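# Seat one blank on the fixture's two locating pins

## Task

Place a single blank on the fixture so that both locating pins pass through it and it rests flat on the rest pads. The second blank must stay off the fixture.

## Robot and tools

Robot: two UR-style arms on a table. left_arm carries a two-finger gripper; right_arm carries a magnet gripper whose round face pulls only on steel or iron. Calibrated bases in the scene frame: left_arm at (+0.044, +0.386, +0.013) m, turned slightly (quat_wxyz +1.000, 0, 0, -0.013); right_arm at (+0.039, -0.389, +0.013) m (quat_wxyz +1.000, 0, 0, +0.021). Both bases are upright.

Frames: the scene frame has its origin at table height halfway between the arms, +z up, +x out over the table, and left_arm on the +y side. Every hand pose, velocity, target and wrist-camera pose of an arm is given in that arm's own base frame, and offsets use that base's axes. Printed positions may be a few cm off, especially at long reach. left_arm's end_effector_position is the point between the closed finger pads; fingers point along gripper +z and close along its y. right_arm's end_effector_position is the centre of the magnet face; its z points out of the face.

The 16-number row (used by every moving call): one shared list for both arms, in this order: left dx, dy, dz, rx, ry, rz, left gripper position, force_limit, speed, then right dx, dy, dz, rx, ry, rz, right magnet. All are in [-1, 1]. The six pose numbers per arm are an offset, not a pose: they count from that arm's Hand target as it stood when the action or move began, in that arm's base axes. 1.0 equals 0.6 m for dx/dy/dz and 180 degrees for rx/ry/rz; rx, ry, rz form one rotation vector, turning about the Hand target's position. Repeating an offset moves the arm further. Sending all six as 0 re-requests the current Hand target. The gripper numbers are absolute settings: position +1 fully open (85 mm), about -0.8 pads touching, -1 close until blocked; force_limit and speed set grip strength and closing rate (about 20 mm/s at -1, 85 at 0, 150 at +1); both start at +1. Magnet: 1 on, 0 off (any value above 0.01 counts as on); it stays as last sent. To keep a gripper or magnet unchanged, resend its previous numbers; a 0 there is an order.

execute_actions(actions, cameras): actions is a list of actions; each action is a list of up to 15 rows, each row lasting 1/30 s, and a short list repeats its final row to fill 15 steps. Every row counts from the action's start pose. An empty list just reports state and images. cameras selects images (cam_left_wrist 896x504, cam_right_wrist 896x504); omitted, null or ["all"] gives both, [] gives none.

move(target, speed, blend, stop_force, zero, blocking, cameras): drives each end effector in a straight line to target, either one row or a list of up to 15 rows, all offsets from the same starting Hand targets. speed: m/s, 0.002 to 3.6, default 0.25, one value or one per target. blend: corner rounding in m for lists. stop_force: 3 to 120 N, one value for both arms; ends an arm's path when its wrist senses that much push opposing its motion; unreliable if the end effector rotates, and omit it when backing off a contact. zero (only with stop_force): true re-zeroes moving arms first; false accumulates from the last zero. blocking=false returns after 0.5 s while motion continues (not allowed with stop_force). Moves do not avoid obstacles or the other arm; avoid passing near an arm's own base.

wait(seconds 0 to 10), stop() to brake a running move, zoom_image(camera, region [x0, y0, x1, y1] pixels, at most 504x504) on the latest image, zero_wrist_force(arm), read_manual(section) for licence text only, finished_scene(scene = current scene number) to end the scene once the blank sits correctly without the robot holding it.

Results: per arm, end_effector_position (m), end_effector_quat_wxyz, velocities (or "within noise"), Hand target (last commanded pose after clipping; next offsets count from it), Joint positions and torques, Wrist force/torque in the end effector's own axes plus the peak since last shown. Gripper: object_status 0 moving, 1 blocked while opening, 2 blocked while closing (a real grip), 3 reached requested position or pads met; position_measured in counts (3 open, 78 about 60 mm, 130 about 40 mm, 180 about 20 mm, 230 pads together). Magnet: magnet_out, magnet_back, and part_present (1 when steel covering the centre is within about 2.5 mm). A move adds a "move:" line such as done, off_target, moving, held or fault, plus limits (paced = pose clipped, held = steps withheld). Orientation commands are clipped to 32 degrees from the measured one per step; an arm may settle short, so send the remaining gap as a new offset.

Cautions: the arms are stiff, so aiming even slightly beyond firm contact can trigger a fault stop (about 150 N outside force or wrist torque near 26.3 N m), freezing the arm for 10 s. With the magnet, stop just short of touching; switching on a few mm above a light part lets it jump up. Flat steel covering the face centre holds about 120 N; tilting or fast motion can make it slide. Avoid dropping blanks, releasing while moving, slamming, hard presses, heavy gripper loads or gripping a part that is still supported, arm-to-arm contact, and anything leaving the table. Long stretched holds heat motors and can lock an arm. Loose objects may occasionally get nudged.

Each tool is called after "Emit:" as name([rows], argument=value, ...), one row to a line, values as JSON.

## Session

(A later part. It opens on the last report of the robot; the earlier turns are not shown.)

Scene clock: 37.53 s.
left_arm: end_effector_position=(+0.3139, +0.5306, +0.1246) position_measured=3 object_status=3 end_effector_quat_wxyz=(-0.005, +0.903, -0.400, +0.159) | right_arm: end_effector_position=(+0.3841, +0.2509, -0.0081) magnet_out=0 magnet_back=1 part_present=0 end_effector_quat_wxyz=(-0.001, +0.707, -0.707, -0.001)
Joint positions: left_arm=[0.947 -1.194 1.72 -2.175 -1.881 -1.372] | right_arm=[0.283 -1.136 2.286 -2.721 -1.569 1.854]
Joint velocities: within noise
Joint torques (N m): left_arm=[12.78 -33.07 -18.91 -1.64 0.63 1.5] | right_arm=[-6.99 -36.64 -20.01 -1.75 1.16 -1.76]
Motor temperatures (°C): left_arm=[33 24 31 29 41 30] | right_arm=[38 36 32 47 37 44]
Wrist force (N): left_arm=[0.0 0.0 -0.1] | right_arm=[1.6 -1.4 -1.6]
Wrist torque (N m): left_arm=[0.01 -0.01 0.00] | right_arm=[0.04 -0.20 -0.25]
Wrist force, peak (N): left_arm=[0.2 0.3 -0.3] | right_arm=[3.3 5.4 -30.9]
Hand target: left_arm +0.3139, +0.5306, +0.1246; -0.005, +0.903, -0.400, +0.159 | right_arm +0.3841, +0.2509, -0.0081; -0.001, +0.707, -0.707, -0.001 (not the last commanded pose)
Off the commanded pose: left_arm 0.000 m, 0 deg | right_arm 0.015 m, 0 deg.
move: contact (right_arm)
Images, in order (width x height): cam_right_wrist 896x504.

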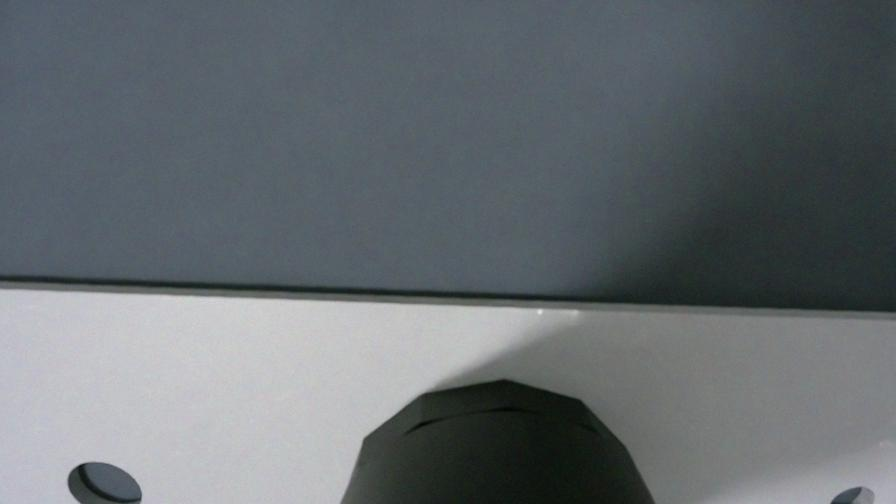

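Emit:
execute_actions([
  [[0,0,0,0,0,0,1,1,1,0,0,0,0,0,0,1]],
], cameras=[])

Emit:
move(target=[0,0,0,0,0,0,1,1,1,0,0,0.15,0,0,0,1], speed=0.1, cameras=["cam_right_wrist"])

Scene clock: 38.40 s.
left_arm: end_effector_position=(+0.3139, +0.5306, +0.1246) position_measured=3 object_status=3 end_effector_quat_wxyz=(-0.005, +0.903, -0.400, +0.159) | right_arm: end_effector_position=(+0.3841, +0.2509, -0.0081) magnet_out=1 magnet_back=0 part_present=1 end_effector_quat_wxyz=(-0.001, +0.707, -0.707, -0.001)
Joint positions: left_arm=[0.947 -1.194 1.72 -2.175 -1.881 -1.372] | right_arm=[0.283 -1.136 2.286 -2.721 -1.569 1.854]
Joint velocities: within noise
Joint torques (N m): left_arm=[12.79 -33.57 -18.8 -1.27 0.41 1.61] | right_arm=[-7.09 -34.39 -19.26 -3.36 0.82 -1.48]
Motor temperatures (°C): left_arm=[33 24 31 29 41 30] | right_arm=[38 36 32 47 37 44]
Wrist force (N): left_arm=[0.0 -0.1 -0.2] | right_arm=[1.8 -1.4 1.0]
Wrist torque (N m): left_arm=[-0.01 0.00 0.00] | right_arm=[0.05 -0.16 -0.25]
Wrist force, peak (N): left_arm=[0.0 0.3 -0.2] | right_arm=[1.9 -1.3 -1.8]
Hand target: left_arm +0.3139, +0.5306, +0.1246; -0.005, +0.903, -0.400, +0.159 | right_arm +0.3841, +0.2509, -0.0081; -0.001, +0.707, -0.707, -0.001
Off the commanded pose: left_arm 0.000 m, 0 deg | right_arm 0.000 m, 0 deg.
No camera images: "cameras" was empty.

Scene clock: 39.90 s.
left_arm: end_effector_position=(+0.3139, +0.5306, +0.1246) position_measured=3 object_status=3 end_effector_quat_wxyz=(-0.005, +0.903, -0.400, +0.159) | right_arm: end_effector_position=(+0.3841, +0.2509, +0.0818) magnet_out=1 magnet_back=0 part_present=1 end_effector_quat_wxyz=(-0.001, +0.707, -0.707, -0.001)
Joint positions: left_arm=[0.947 -1.194 1.72 -2.175 -1.881 -1.372] | right_arm=[0.283 -1.369 2.235 -2.438 -1.569 1.854]
Joint velocities: within noise
Joint torques (N m): left_arm=[12.68 -33.23 -18.08 -1.45 0.42 1.37] | right_arm=[-7.98 -33.32 -27.82 -1.36 0.62 -1.69]
Motor temperatures (°C): left_arm=[33 24 31 29 41 30] | right_arm=[38 36 32 47 37 44]
Wrist force (N): left_arm=[0.1 0.0 -0.2] | right_arm=[2.0 -1.0 1.9]
Wrist torque (N m): left_arm=[0.00 -0.03 0.00] | right_arm=[0.07 -0.23 -0.27]
Wrist force, peak (N): left_arm=[-0.1 0.2 -0.4] | right_arm=[1.8 -1.0 2.5]
Hand target: left_arm +0.3139, +0.5306, +0.1246; -0.005, +0.903, -0.400, +0.159 | right_arm +0.3841, +0.2509, +0.0819; -0.001, +0.707, -0.707, -0.001
Off the commanded pose: left_arm 0.000 m, 0 deg | right_arm 0.000 m, 0 deg.
move: done
Images, in order (width x height): cam_right_wrist 896x504.

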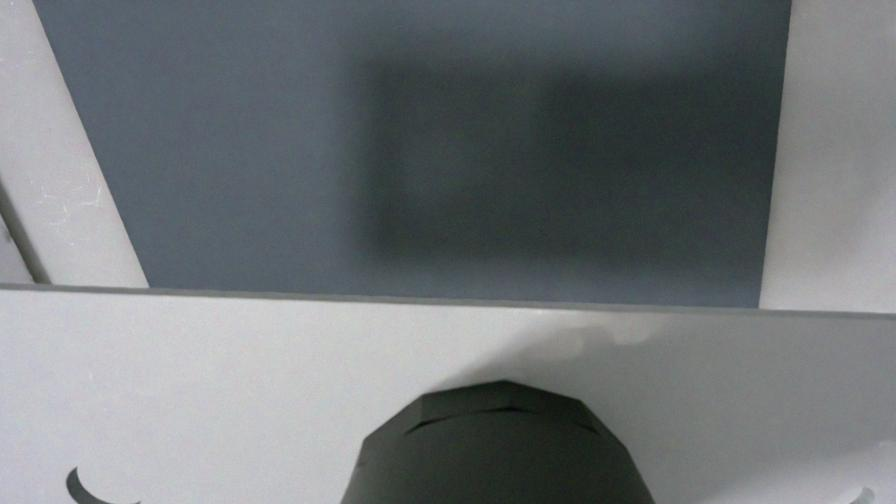

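Emit:
move(target=[0,0,0,0,0,0,1,1,1,0.0727,0.3923,-0.03,0,0,0.5628,1], speed=0.3, cameras=["cam_right_wrist"])

Scene clock: 43.70 s.
left_arm: end_effector_position=(+0.3139, +0.5306, +0.1246) position_measured=3 object_status=3 end_effector_quat_wxyz=(-0.005, +0.903, -0.400, +0.159) | right_arm: end_effector_position=(+0.4277, +0.4862, +0.0639) magnet_out=1 magnet_back=0 part_present=1 end_effector_quat_wxyz=(+0.000, +0.995, +0.098, -0.001)
Joint positions: left_arm=[0.947 -1.194 1.72 -2.175 -1.881 -1.372] | right_arm=[0.642 -0.983 1.688 -2.273 -1.57 0.445]
Joint velocities: within noise
Joint torques (N m): left_arm=[12.68 -33.01 -19.24 -1.69 0.29 1.24] | right_arm=[8.1 -36.03 -29.66 -1.47 1.32 -2.14]
Motor temperatures (°C): left_arm=[33 24 31 29 41 30] | right_arm=[38 36 32 47 37 44]
Wrist force (N): left_arm=[0.1 0.0 -0.2] | right_arm=[1.5 -0.6 2.0]
Wrist torque (N m): left_arm=[0.00 -0.01 0.00] | right_arm=[0.11 -0.19 -0.25]
Wrist force, peak (N): left_arm=[0.2 -0.2 -0.4] | right_arm=[2.5 -1.3 1.8]
Hand target: left_arm +0.3139, +0.5306, +0.1246; -0.005, +0.903, -0.400, +0.159 | right_arm +0.4278, +0.4862, +0.0639; +0.000, +0.995, +0.098, -0.001
Off the commanded pose: left_arm 0.000 m, 0 deg | right_arm 0.000 m, 0 deg.
move: done
Images, in order (width x height): cam_right_wrist 896x504.

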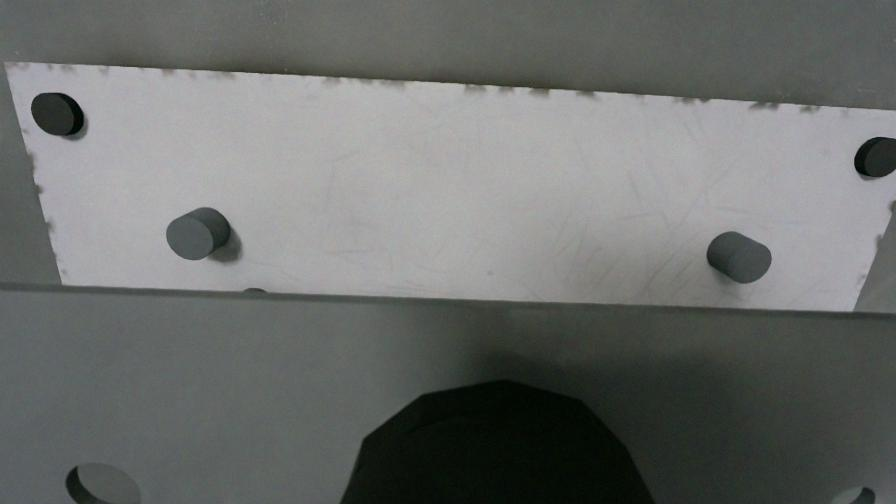

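Emit:
move(target=[0,0,0,0,0,0,1,1,1,0,0,-0.0367,0,0,0,1], speed=0.03, stop_force=8, cameras=["cam_right_wrist"])

Emit:
zoom_image(camera="cam_right_wrist", region=[0, 404, 200, 504])

Scene clock: 45.63 s.
left_arm: end_effector_position=(+0.3139, +0.5306, +0.1246) position_measured=3 object_status=3 end_effector_quat_wxyz=(-0.005, +0.903, -0.400, +0.159) | right_arm: end_effector_position=(+0.4278, +0.4862, +0.0419) magnet_out=1 magnet_back=0 part_present=1 end_effector_quat_wxyz=(+0.000, +0.995, +0.098, -0.001)
Joint positions: left_arm=[0.947 -1.194 1.72 -2.175 -1.881 -1.372] | right_arm=[0.642 -0.948 1.699 -2.32 -1.57 0.445]
Joint velocities: within noise
Joint torques (N m): left_arm=[13.86 -32.77 -20.09 -1.49 0.49 1.25] | right_arm=[6.16 -36.18 -12.08 -5.11 1.29 -1.54]
Motor temperatures (°C): left_arm=[33 24 31 29 41 30] | right_arm=[38 36 32 47 37 44]
Wrist force (N): left_arm=[0.0 0.1 -0.2] | right_arm=[1.4 -0.6 1.8]
Wrist torque (N m): left_arm=[0.03 0.00 0.00] | right_arm=[0.11 -0.19 -0.23]
Wrist force, peak (N): left_arm=[0.0 0.0 -0.5] | right_arm=[1.7 -0.8 2.1]
Hand target: left_arm +0.3139, +0.5306, +0.1246; -0.005, +0.903, -0.400, +0.159 | right_arm +0.4278, +0.4862, +0.0419; +0.000, +0.995, +0.098, -0.001
Off the commanded pose: left_arm 0.000 m, 0 deg | right_arm 0.000 m, 0 deg.
move: done
Images, in order (width x height): cam_right_wrist 896x504.

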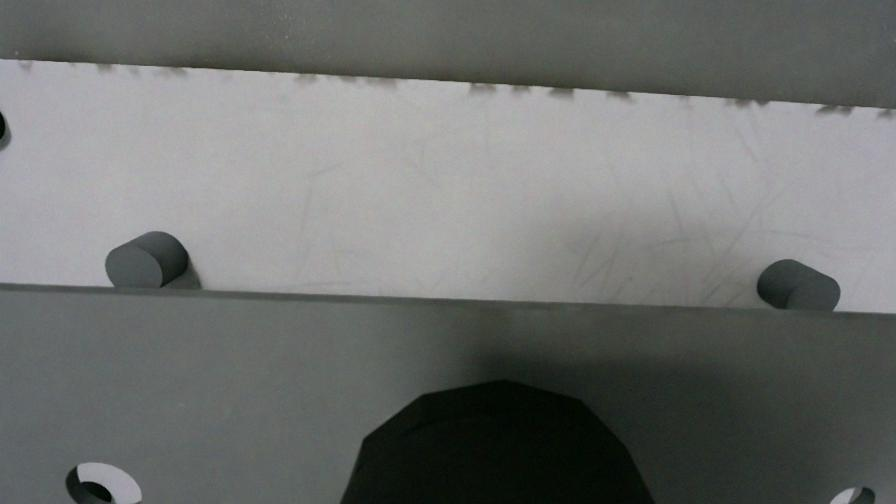

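Scaled by 2.520 from the camera's 896x504 image, which has a finer 1280x720 frame.

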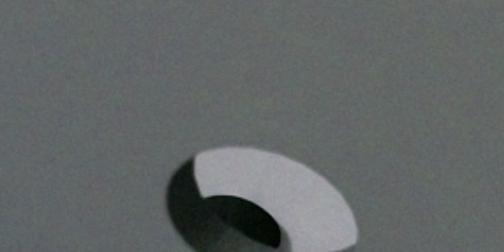

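Emit:
move(target=[0,0,0,0,0,0,1,1,1,0,0,-0.06,0,0,0,1], speed=0.01, stop_force=6, cameras=["cam_right_wrist"])

Emit:
zoom_image(camera="cam_right_wrist", region=[0, 404, 200, 504])

Scene clock: 50.13 s.
left_arm: end_effector_position=(+0.3139, +0.5306, +0.1246) position_measured=3 object_status=3 end_effector_quat_wxyz=(-0.005, +0.903, -0.400, +0.159) | right_arm: end_effector_position=(+0.4277, +0.4863, +0.0122) magnet_out=1 magnet_back=0 part_present=1 end_effector_quat_wxyz=(+0.000, +0.995, +0.098, -0.001)
Joint positions: left_arm=[0.947 -1.194 1.72 -2.175 -1.881 -1.372] | right_arm=[0.642 -0.899 1.711 -2.381 -1.57 0.445]
Joint velocities: within noise
Joint torques (N m): left_arm=[13.41 -32.9 -18.64 -1.46 0.34 1.14] | right_arm=[-16.79 -52.79 -25.5 -0.19 -3.54 -0.16]
Motor temperatures (°C): left_arm=[33 24 31 29 41 30] | right_arm=[38 36 32 47 36 44]
Wrist force (N): left_arm=[0.0 0.2 -0.1] | right_arm=[-2.8 -17.2 -0.1]
Wrist torque (N m): left_arm=[0.03 0.00 0.00] | right_arm=[0.03 0.08 -0.29]
Wrist force, peak (N): left_arm=[0.4 0.3 -0.1] | right_arm=[-13.8 -11.4 -15.2]
Hand target: left_arm +0.3139, +0.5306, +0.1246; -0.005, +0.903, -0.400, +0.159 | right_arm +0.4277, +0.4863, +0.0122; +0.000, +0.995, +0.098, -0.001 (not the last commanded pose)
Off the commanded pose: left_arm 0.000 m, 0 deg | right_arm 0.006 m, 0 deg.
move: contact (right_arm)
Images, in order (width x height): cam_right_wrist 896x504.

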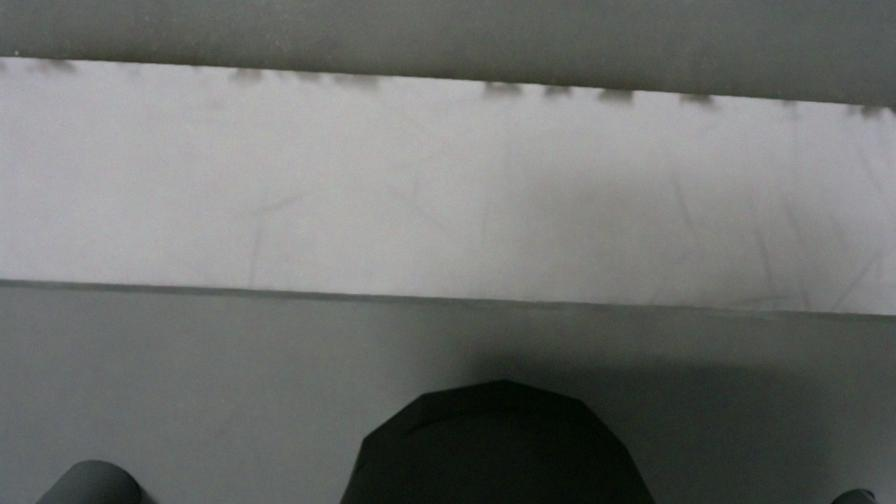

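Scaled by 2.520 from the camera's 896x504 image, which has a finer 1280x720 frame.

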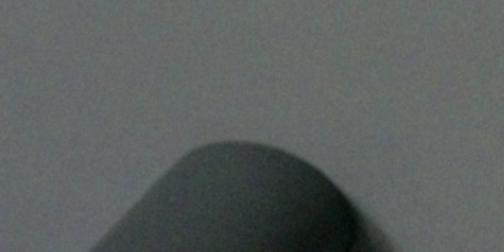

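Emit:
move(target=[0,0,0,0,0,0,1,1,1,0.0002,0.0007,0,0,0,0,1], speed=0.01, cameras=[])

Emit:
move(target=[0,0,0,0,0,0,1,1,1,0,0,-0.02,0,0,0,1], speed=0.006, stop_force=10, cameras=["cam_right_wrist"])

Scene clock: 50.97 s.
left_arm: end_effector_position=(+0.3139, +0.5306, +0.1246) position_measured=3 object_status=3 end_effector_quat_wxyz=(-0.005, +0.903, -0.400, +0.159) | right_arm: end_effector_position=(+0.4279, +0.4866, +0.0122) magnet_out=1 magnet_back=0 part_present=1 end_effector_quat_wxyz=(+0.000, +0.995, +0.098, -0.001)
Joint positions: left_arm=[0.947 -1.194 1.72 -2.175 -1.881 -1.372] | right_arm=[0.642 -0.898 1.71 -2.38 -1.57 0.445]
Joint velocities: within noise
Joint torques (N m): left_arm=[11.88 -32.93 -18.58 -1.69 0.62 1.24] | right_arm=[0.64 -30.94 -33.04 -3.84 -2.38 1.56]
Motor temperatures (°C): left_arm=[33 24 31 29 41 30] | right_arm=[38 36 32 47 36 44]
Wrist force (N): left_arm=[0.1 0.1 -0.3] | right_arm=[-21.2 2.3 -11.9]
Wrist torque (N m): left_arm=[0.01 -0.01 0.00] | right_arm=[0.22 0.52 -0.27]
Wrist force, peak (N): left_arm=[0.2 0.3 -0.3] | right_arm=[-21.2 2.3 -11.9]
Hand target: left_arm +0.3139, +0.5306, +0.1246; -0.005, +0.903, -0.400, +0.159 | right_arm +0.4278, +0.4867, +0.0122; +0.000, +0.995, +0.098, -0.001
Off the commanded pose: left_arm 0.000 m, 0 deg | right_arm 0.000 m, 0 deg.
move: done
No camera images: "cameras" was empty.

Scene clock: 52.03 s.
left_arm: end_effector_position=(+0.3139, +0.5306, +0.1246) position_measured=3 object_status=3 end_effector_quat_wxyz=(-0.005, +0.903, -0.400, +0.159) | right_arm: end_effector_position=(+0.4278, +0.4867, +0.0120) magnet_out=1 magnet_back=0 part_present=1 end_effector_quat_wxyz=(+0.000, +0.995, +0.098, -0.001)
Joint positions: left_arm=[0.947 -1.194 1.72 -2.175 -1.881 -1.372] | right_arm=[0.642 -0.898 1.71 -2.38 -1.57 0.445]
Joint velocities: within noise
Joint torques (N m): left_arm=[12.71 -33.39 -19.69 -1.63 0.37 1.46] | right_arm=[-4.94 -40.24 -30.9 -3.95 -1.81 1.56]
Motor temperatures (°C): left_arm=[33 24 31 29 41 30] | right_arm=[38 36 32 47 36 44]
Wrist force (N): left_arm=[0.0 0.0 -0.1] | right_arm=[-25.9 5.6 -20.8]
Wrist torque (N m): left_arm=[0.00 0.00 0.00] | right_arm=[0.24 0.76 -0.42]
Wrist force, peak (N): left_arm=[0.4 0.1 -0.2] | right_arm=[-32.6 10.4 -29.0]
Hand target: left_arm +0.3139, +0.5306, +0.1246; -0.005, +0.903, -0.400, +0.159 | right_arm +0.4278, +0.4866, +0.0120; +0.000, +0.995, +0.098, -0.001 (not the last commanded pose)
Off the commanded pose: left_arm 0.000 m, 0 deg | right_arm 0.012 m, 0 deg.
move: contact (right_arm)
Images, in order (width x height): cam_right_wrist 896x504.

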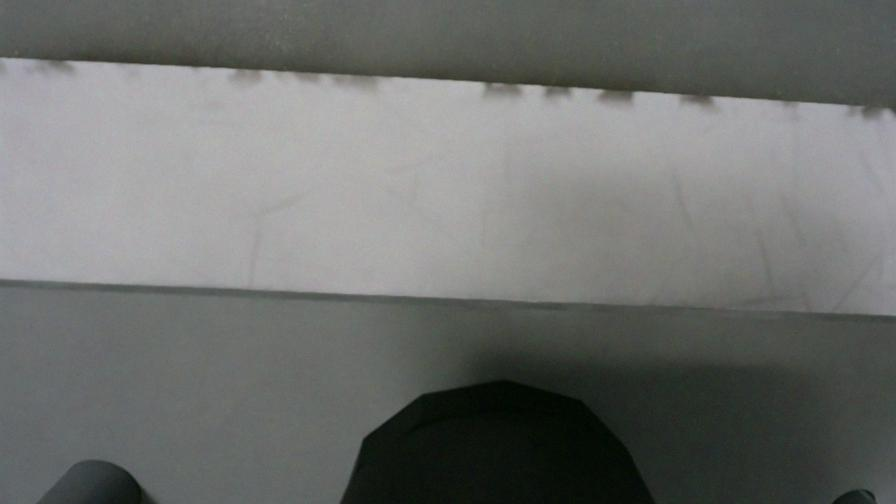

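Emit:
move(target=[0,0,0,0,0,0,1,1,1,-0.0009,-0.0003,0,0,0,0,1], speed=0.01, cameras=[])

Emit:
move(target=[0,0,0,0,0,0,1,1,1,0,0,-0.02,0,0,0,1], speed=0.006, stop_force=10, cameras=[])

Emit:
zoom_image(camera="cam_right_wrist", region=[696, 304, 896, 504])

Scene clock: 52.97 s.
left_arm: end_effector_position=(+0.3139, +0.5306, +0.1246) position_measured=3 object_status=3 end_effector_quat_wxyz=(-0.005, +0.903, -0.400, +0.159) | right_arm: end_effector_position=(+0.4274, +0.4865, +0.0120) magnet_out=1 magnet_back=0 part_present=1 end_effector_quat_wxyz=(+0.000, +0.995, +0.098, -0.001)
Joint positions: left_arm=[0.947 -1.194 1.72 -2.175 -1.881 -1.372] | right_arm=[0.643 -0.899 1.711 -2.381 -1.57 0.445]
Joint velocities: within noise
Joint torques (N m): left_arm=[12.77 -33.6 -20.07 -1.68 0.51 1.21] | right_arm=[6.76 -48.95 -6.02 -3.66 -1.24 1.59]
Motor temperatures (°C): left_arm=[33 24 31 29 41 30] | right_arm=[38 36 32 47 36 44]
Wrist force (N): left_arm=[0.0 0.0 -0.3] | right_arm=[2.6 -4.3 -3.3]
Wrist torque (N m): left_arm=[0.01 0.00 0.00] | right_arm=[0.15 0.26 -0.35]
Wrist force, peak (N): left_arm=[0.1 0.4 -0.2] | right_arm=[-26.3 5.8 -21.1]
Hand target: left_arm +0.3139, +0.5306, +0.1246; -0.005, +0.903, -0.400, +0.159 | right_arm +0.4273, +0.4865, +0.0120; +0.000, +0.995, +0.098, -0.001
Off the commanded pose: left_arm 0.000 m, 0 deg | right_arm 0.000 m, 0 deg.
move: done
No camera images: "cameras" was empty.

Scene clock: 54.10 s.
left_arm: end_effector_position=(+0.3139, +0.5306, +0.1246) position_measured=3 object_status=3 end_effector_quat_wxyz=(-0.005, +0.903, -0.400, +0.159) | right_arm: end_effector_position=(+0.4273, +0.4865, +0.0118) magnet_out=1 magnet_back=0 part_present=1 end_effector_quat_wxyz=(+0.000, +0.995, +0.098, -0.001)
Joint positions: left_arm=[0.947 -1.194 1.72 -2.175 -1.881 -1.372] | right_arm=[0.643 -0.898 1.711 -2.382 -1.57 0.445]
Joint velocities: within noise
Joint torques (N m): left_arm=[13.18 -33.21 -19.59 -1.59 0.57 1.55] | right_arm=[3.97 -43.57 -13.43 0.98 -0.7 1.12]
Motor temperatures (°C): left_arm=[33 24 31 29 41 30] | right_arm=[38 36 32 47 36 44]
Wrist force (N): left_arm=[0.0 0.1 -0.1] | right_arm=[2.8 -2.4 -12.2]
Wrist torque (N m): left_arm=[0.02 0.00 0.00] | right_arm=[0.15 0.47 -0.26]
Wrist force, peak (N): left_arm=[0.0 -0.1 -0.4] | right_arm=[-3.0 0.9 -21.1]
Hand target: left_arm +0.3139, +0.5306, +0.1246; -0.005, +0.903, -0.400, +0.159 | right_arm +0.4273, +0.4865, +0.0118; +0.000, +0.995, +0.098, -0.001 (not the last commanded pose)
Off the commanded pose: left_arm 0.000 m, 0 deg | right_arm 0.012 m, 0 deg.
move: contact (right_arm)
No camera images: "cameras" was empty.

Scaled by 2.520 from the camera's 896x504 image, which has a finer 1280x720 frame.

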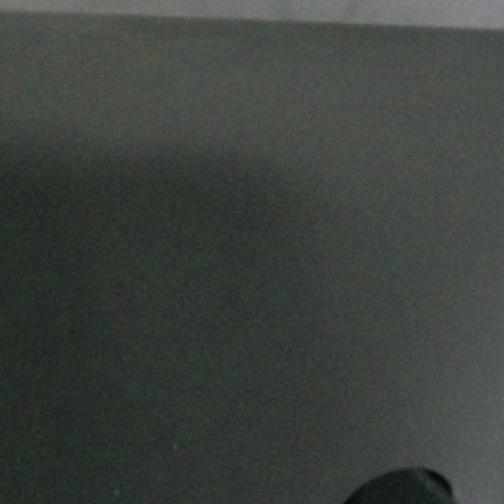

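Emit:
execute_actions([
  [[0,0,0,0,0,0,1,1,1,0,0,0,0,0,0,0]],
], cameras=[])

Emit:
move(target=[0,0,0,0,0,0,1,1,1,0,0,0.2,0,0,0,0], speed=0.15, cameras=["cam_right_wrist"])

Emit:
move(target=[0,0,0,0,0,0,1,1,1,0,-0.2,0.15,0,0,0,0], cameras=["cam_right_wrist"])

Scene clock: 54.90 s.
left_arm: end_effector_position=(+0.3139, +0.5306, +0.1246) position_measured=3 object_status=3 end_effector_quat_wxyz=(-0.005, +0.903, -0.400, +0.159) | right_arm: end_effector_position=(+0.4273, +0.4865, +0.0119) magnet_out=0 magnet_back=1 part_present=0 end_effector_quat_wxyz=(+0.000, +0.995, +0.098, -0.001)
Joint positions: left_arm=[0.947 -1.194 1.72 -2.175 -1.881 -1.372] | right_arm=[0.643 -0.898 1.711 -2.382 -1.57 0.445]
Joint velocities: within noise
Joint torques (N m): left_arm=[12.18 -33.04 -19.58 -1.43 0.21 1.34] | right_arm=[3.64 -31.05 -19.52 -0.15 -0.83 0.98]
Motor temperatures (°C): left_arm=[33 24 31 29 41 30] | right_arm=[38 36 32 47 36 44]
Wrist force (N): left_arm=[0.1 0.0 -0.2] | right_arm=[0.6 -0.9 -18.0]
Wrist torque (N m): left_arm=[0.00 -0.02 0.00] | right_arm=[0.13 0.10 -0.26]
Wrist force, peak (N): left_arm=[0.2 0.3 -0.2] | right_arm=[0.7 -0.6 -18.9]
Hand target: left_arm +0.3139, +0.5306, +0.1246; -0.005, +0.903, -0.400, +0.159 | right_arm +0.4273, +0.4865, +0.0118; +0.000, +0.995, +0.098, -0.001
Off the commanded pose: left_arm 0.000 m, 0 deg | right_arm 0.000 m, 0 deg.
No camera images: "cameras" was empty.

Scene clock: 56.30 s.
left_arm: end_effector_position=(+0.3139, +0.5306, +0.1246) position_measured=3 object_status=3 end_effector_quat_wxyz=(-0.005, +0.903, -0.400, +0.159) | right_arm: end_effector_position=(+0.4273, +0.4865, +0.1317) magnet_out=0 magnet_back=1 part_present=0 end_effector_quat_wxyz=(+0.000, +0.995, +0.098, -0.001)
Joint positions: left_arm=[0.947 -1.194 1.72 -2.175 -1.881 -1.372] | right_arm=[0.643 -1.078 1.633 -2.124 -1.57 0.445]
Joint velocities: within noise
Joint torques (N m): left_arm=[11.9 -33.58 -19.66 -1.4 0.31 0.95] | right_arm=[-9.35 -47.7 -31.51 -1.2 0.52 -1.64]
Motor temperatures (°C): left_arm=[33 24 31 29 41 30] | right_arm=[38 36 32 47 36 44]
Wrist force (N): left_arm=[0.1 0.2 -0.2] | right_arm=[1.5 -0.6 -0.5]
Wrist torque (N m): left_arm=[0.03 -0.02 0.00] | right_arm=[0.07 -0.20 -0.23]
Wrist force, peak (N): left_arm=[0.0 0.1 -0.5] | right_arm=[0.6 -0.9 -18.0]
Hand target: left_arm +0.3139, +0.5306, +0.1246; -0.005, +0.903, -0.400, +0.159 | right_arm +0.4273, +0.4865, +0.1318; +0.000, +0.995, +0.098, -0.001
Off the commanded pose: left_arm 0.000 m, 0 deg | right_arm 0.000 m, 0 deg.
move: done
Images, in order (width x height): cam_right_wrist 896x504.

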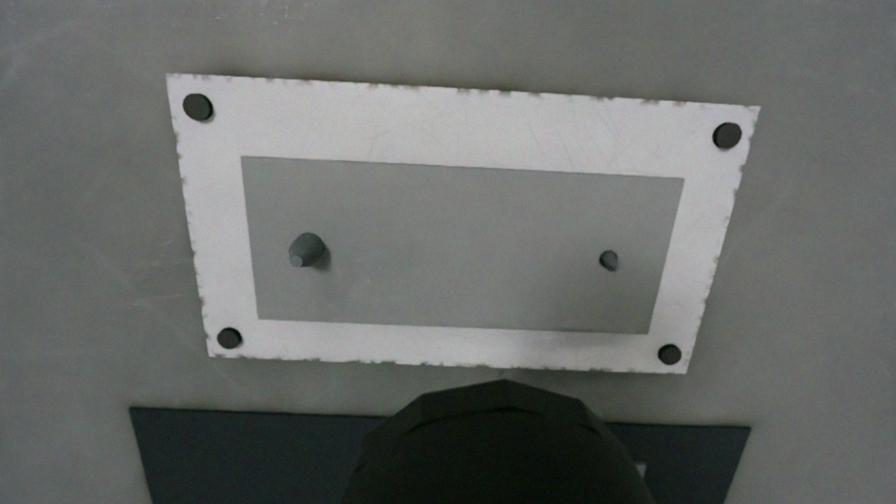

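Scene clock: 57.60 s.
left_arm: end_effector_position=(+0.3139, +0.5306, +0.1246) position_measured=3 object_status=3 end_effector_quat_wxyz=(-0.005, +0.903, -0.400, +0.159) | right_arm: end_effector_position=(+0.4273, +0.3666, +0.2217) magnet_out=0 magnet_back=1 part_present=0 end_effector_quat_wxyz=(+0.000, +0.995, +0.098, -0.001)
Joint positions: left_arm=[0.947 -1.194 1.72 -2.175 -1.881 -1.372] | right_arm=[0.47 -1.36 1.775 -1.984 -1.571 0.273]
Joint velocities: within noise
Joint torques (N m): left_arm=[12.05 -33.57 -21.28 -1.56 0.41 1.38] | right_arm=[-9.02 -38.39 -13.52 -1.19 1.45 -1.99]
Motor temperatures (°C): left_arm=[33 24 31 29 41 30] | right_arm=[38 36 32 47 36 44]
Wrist force (N): left_arm=[0.0 0.1 -0.1] | right_arm=[1.6 -0.9 -0.5]
Wrist torque (N m): left_arm=[0.01 0.00 0.00] | right_arm=[0.08 -0.20 -0.22]
Wrist force, peak (N): left_arm=[0.2 0.1 -0.3] | right_arm=[1.8 -1.9 0.2]
Hand target: left_arm +0.3139, +0.5306, +0.1246; -0.005, +0.903, -0.400, +0.159 | right_arm +0.4273, +0.3665, +0.2218; +0.000, +0.995, +0.098, -0.001
Off the commanded pose: left_arm 0.000 m, 0 deg | right_arm 0.000 m, 0 deg.
move: done
Images, in order (width x height): cam_right_wrist 896x504.

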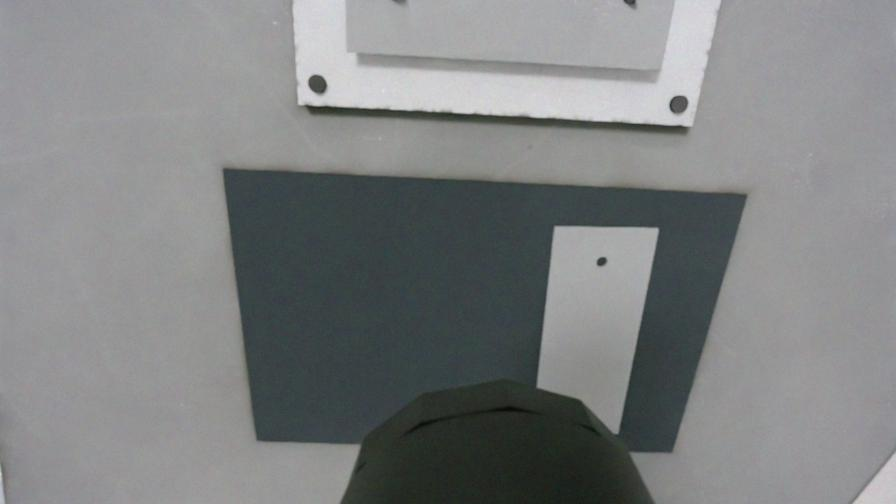

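Looks seated.

Emit:
finished_scene(scene=1)

The scene is finished: the task was done.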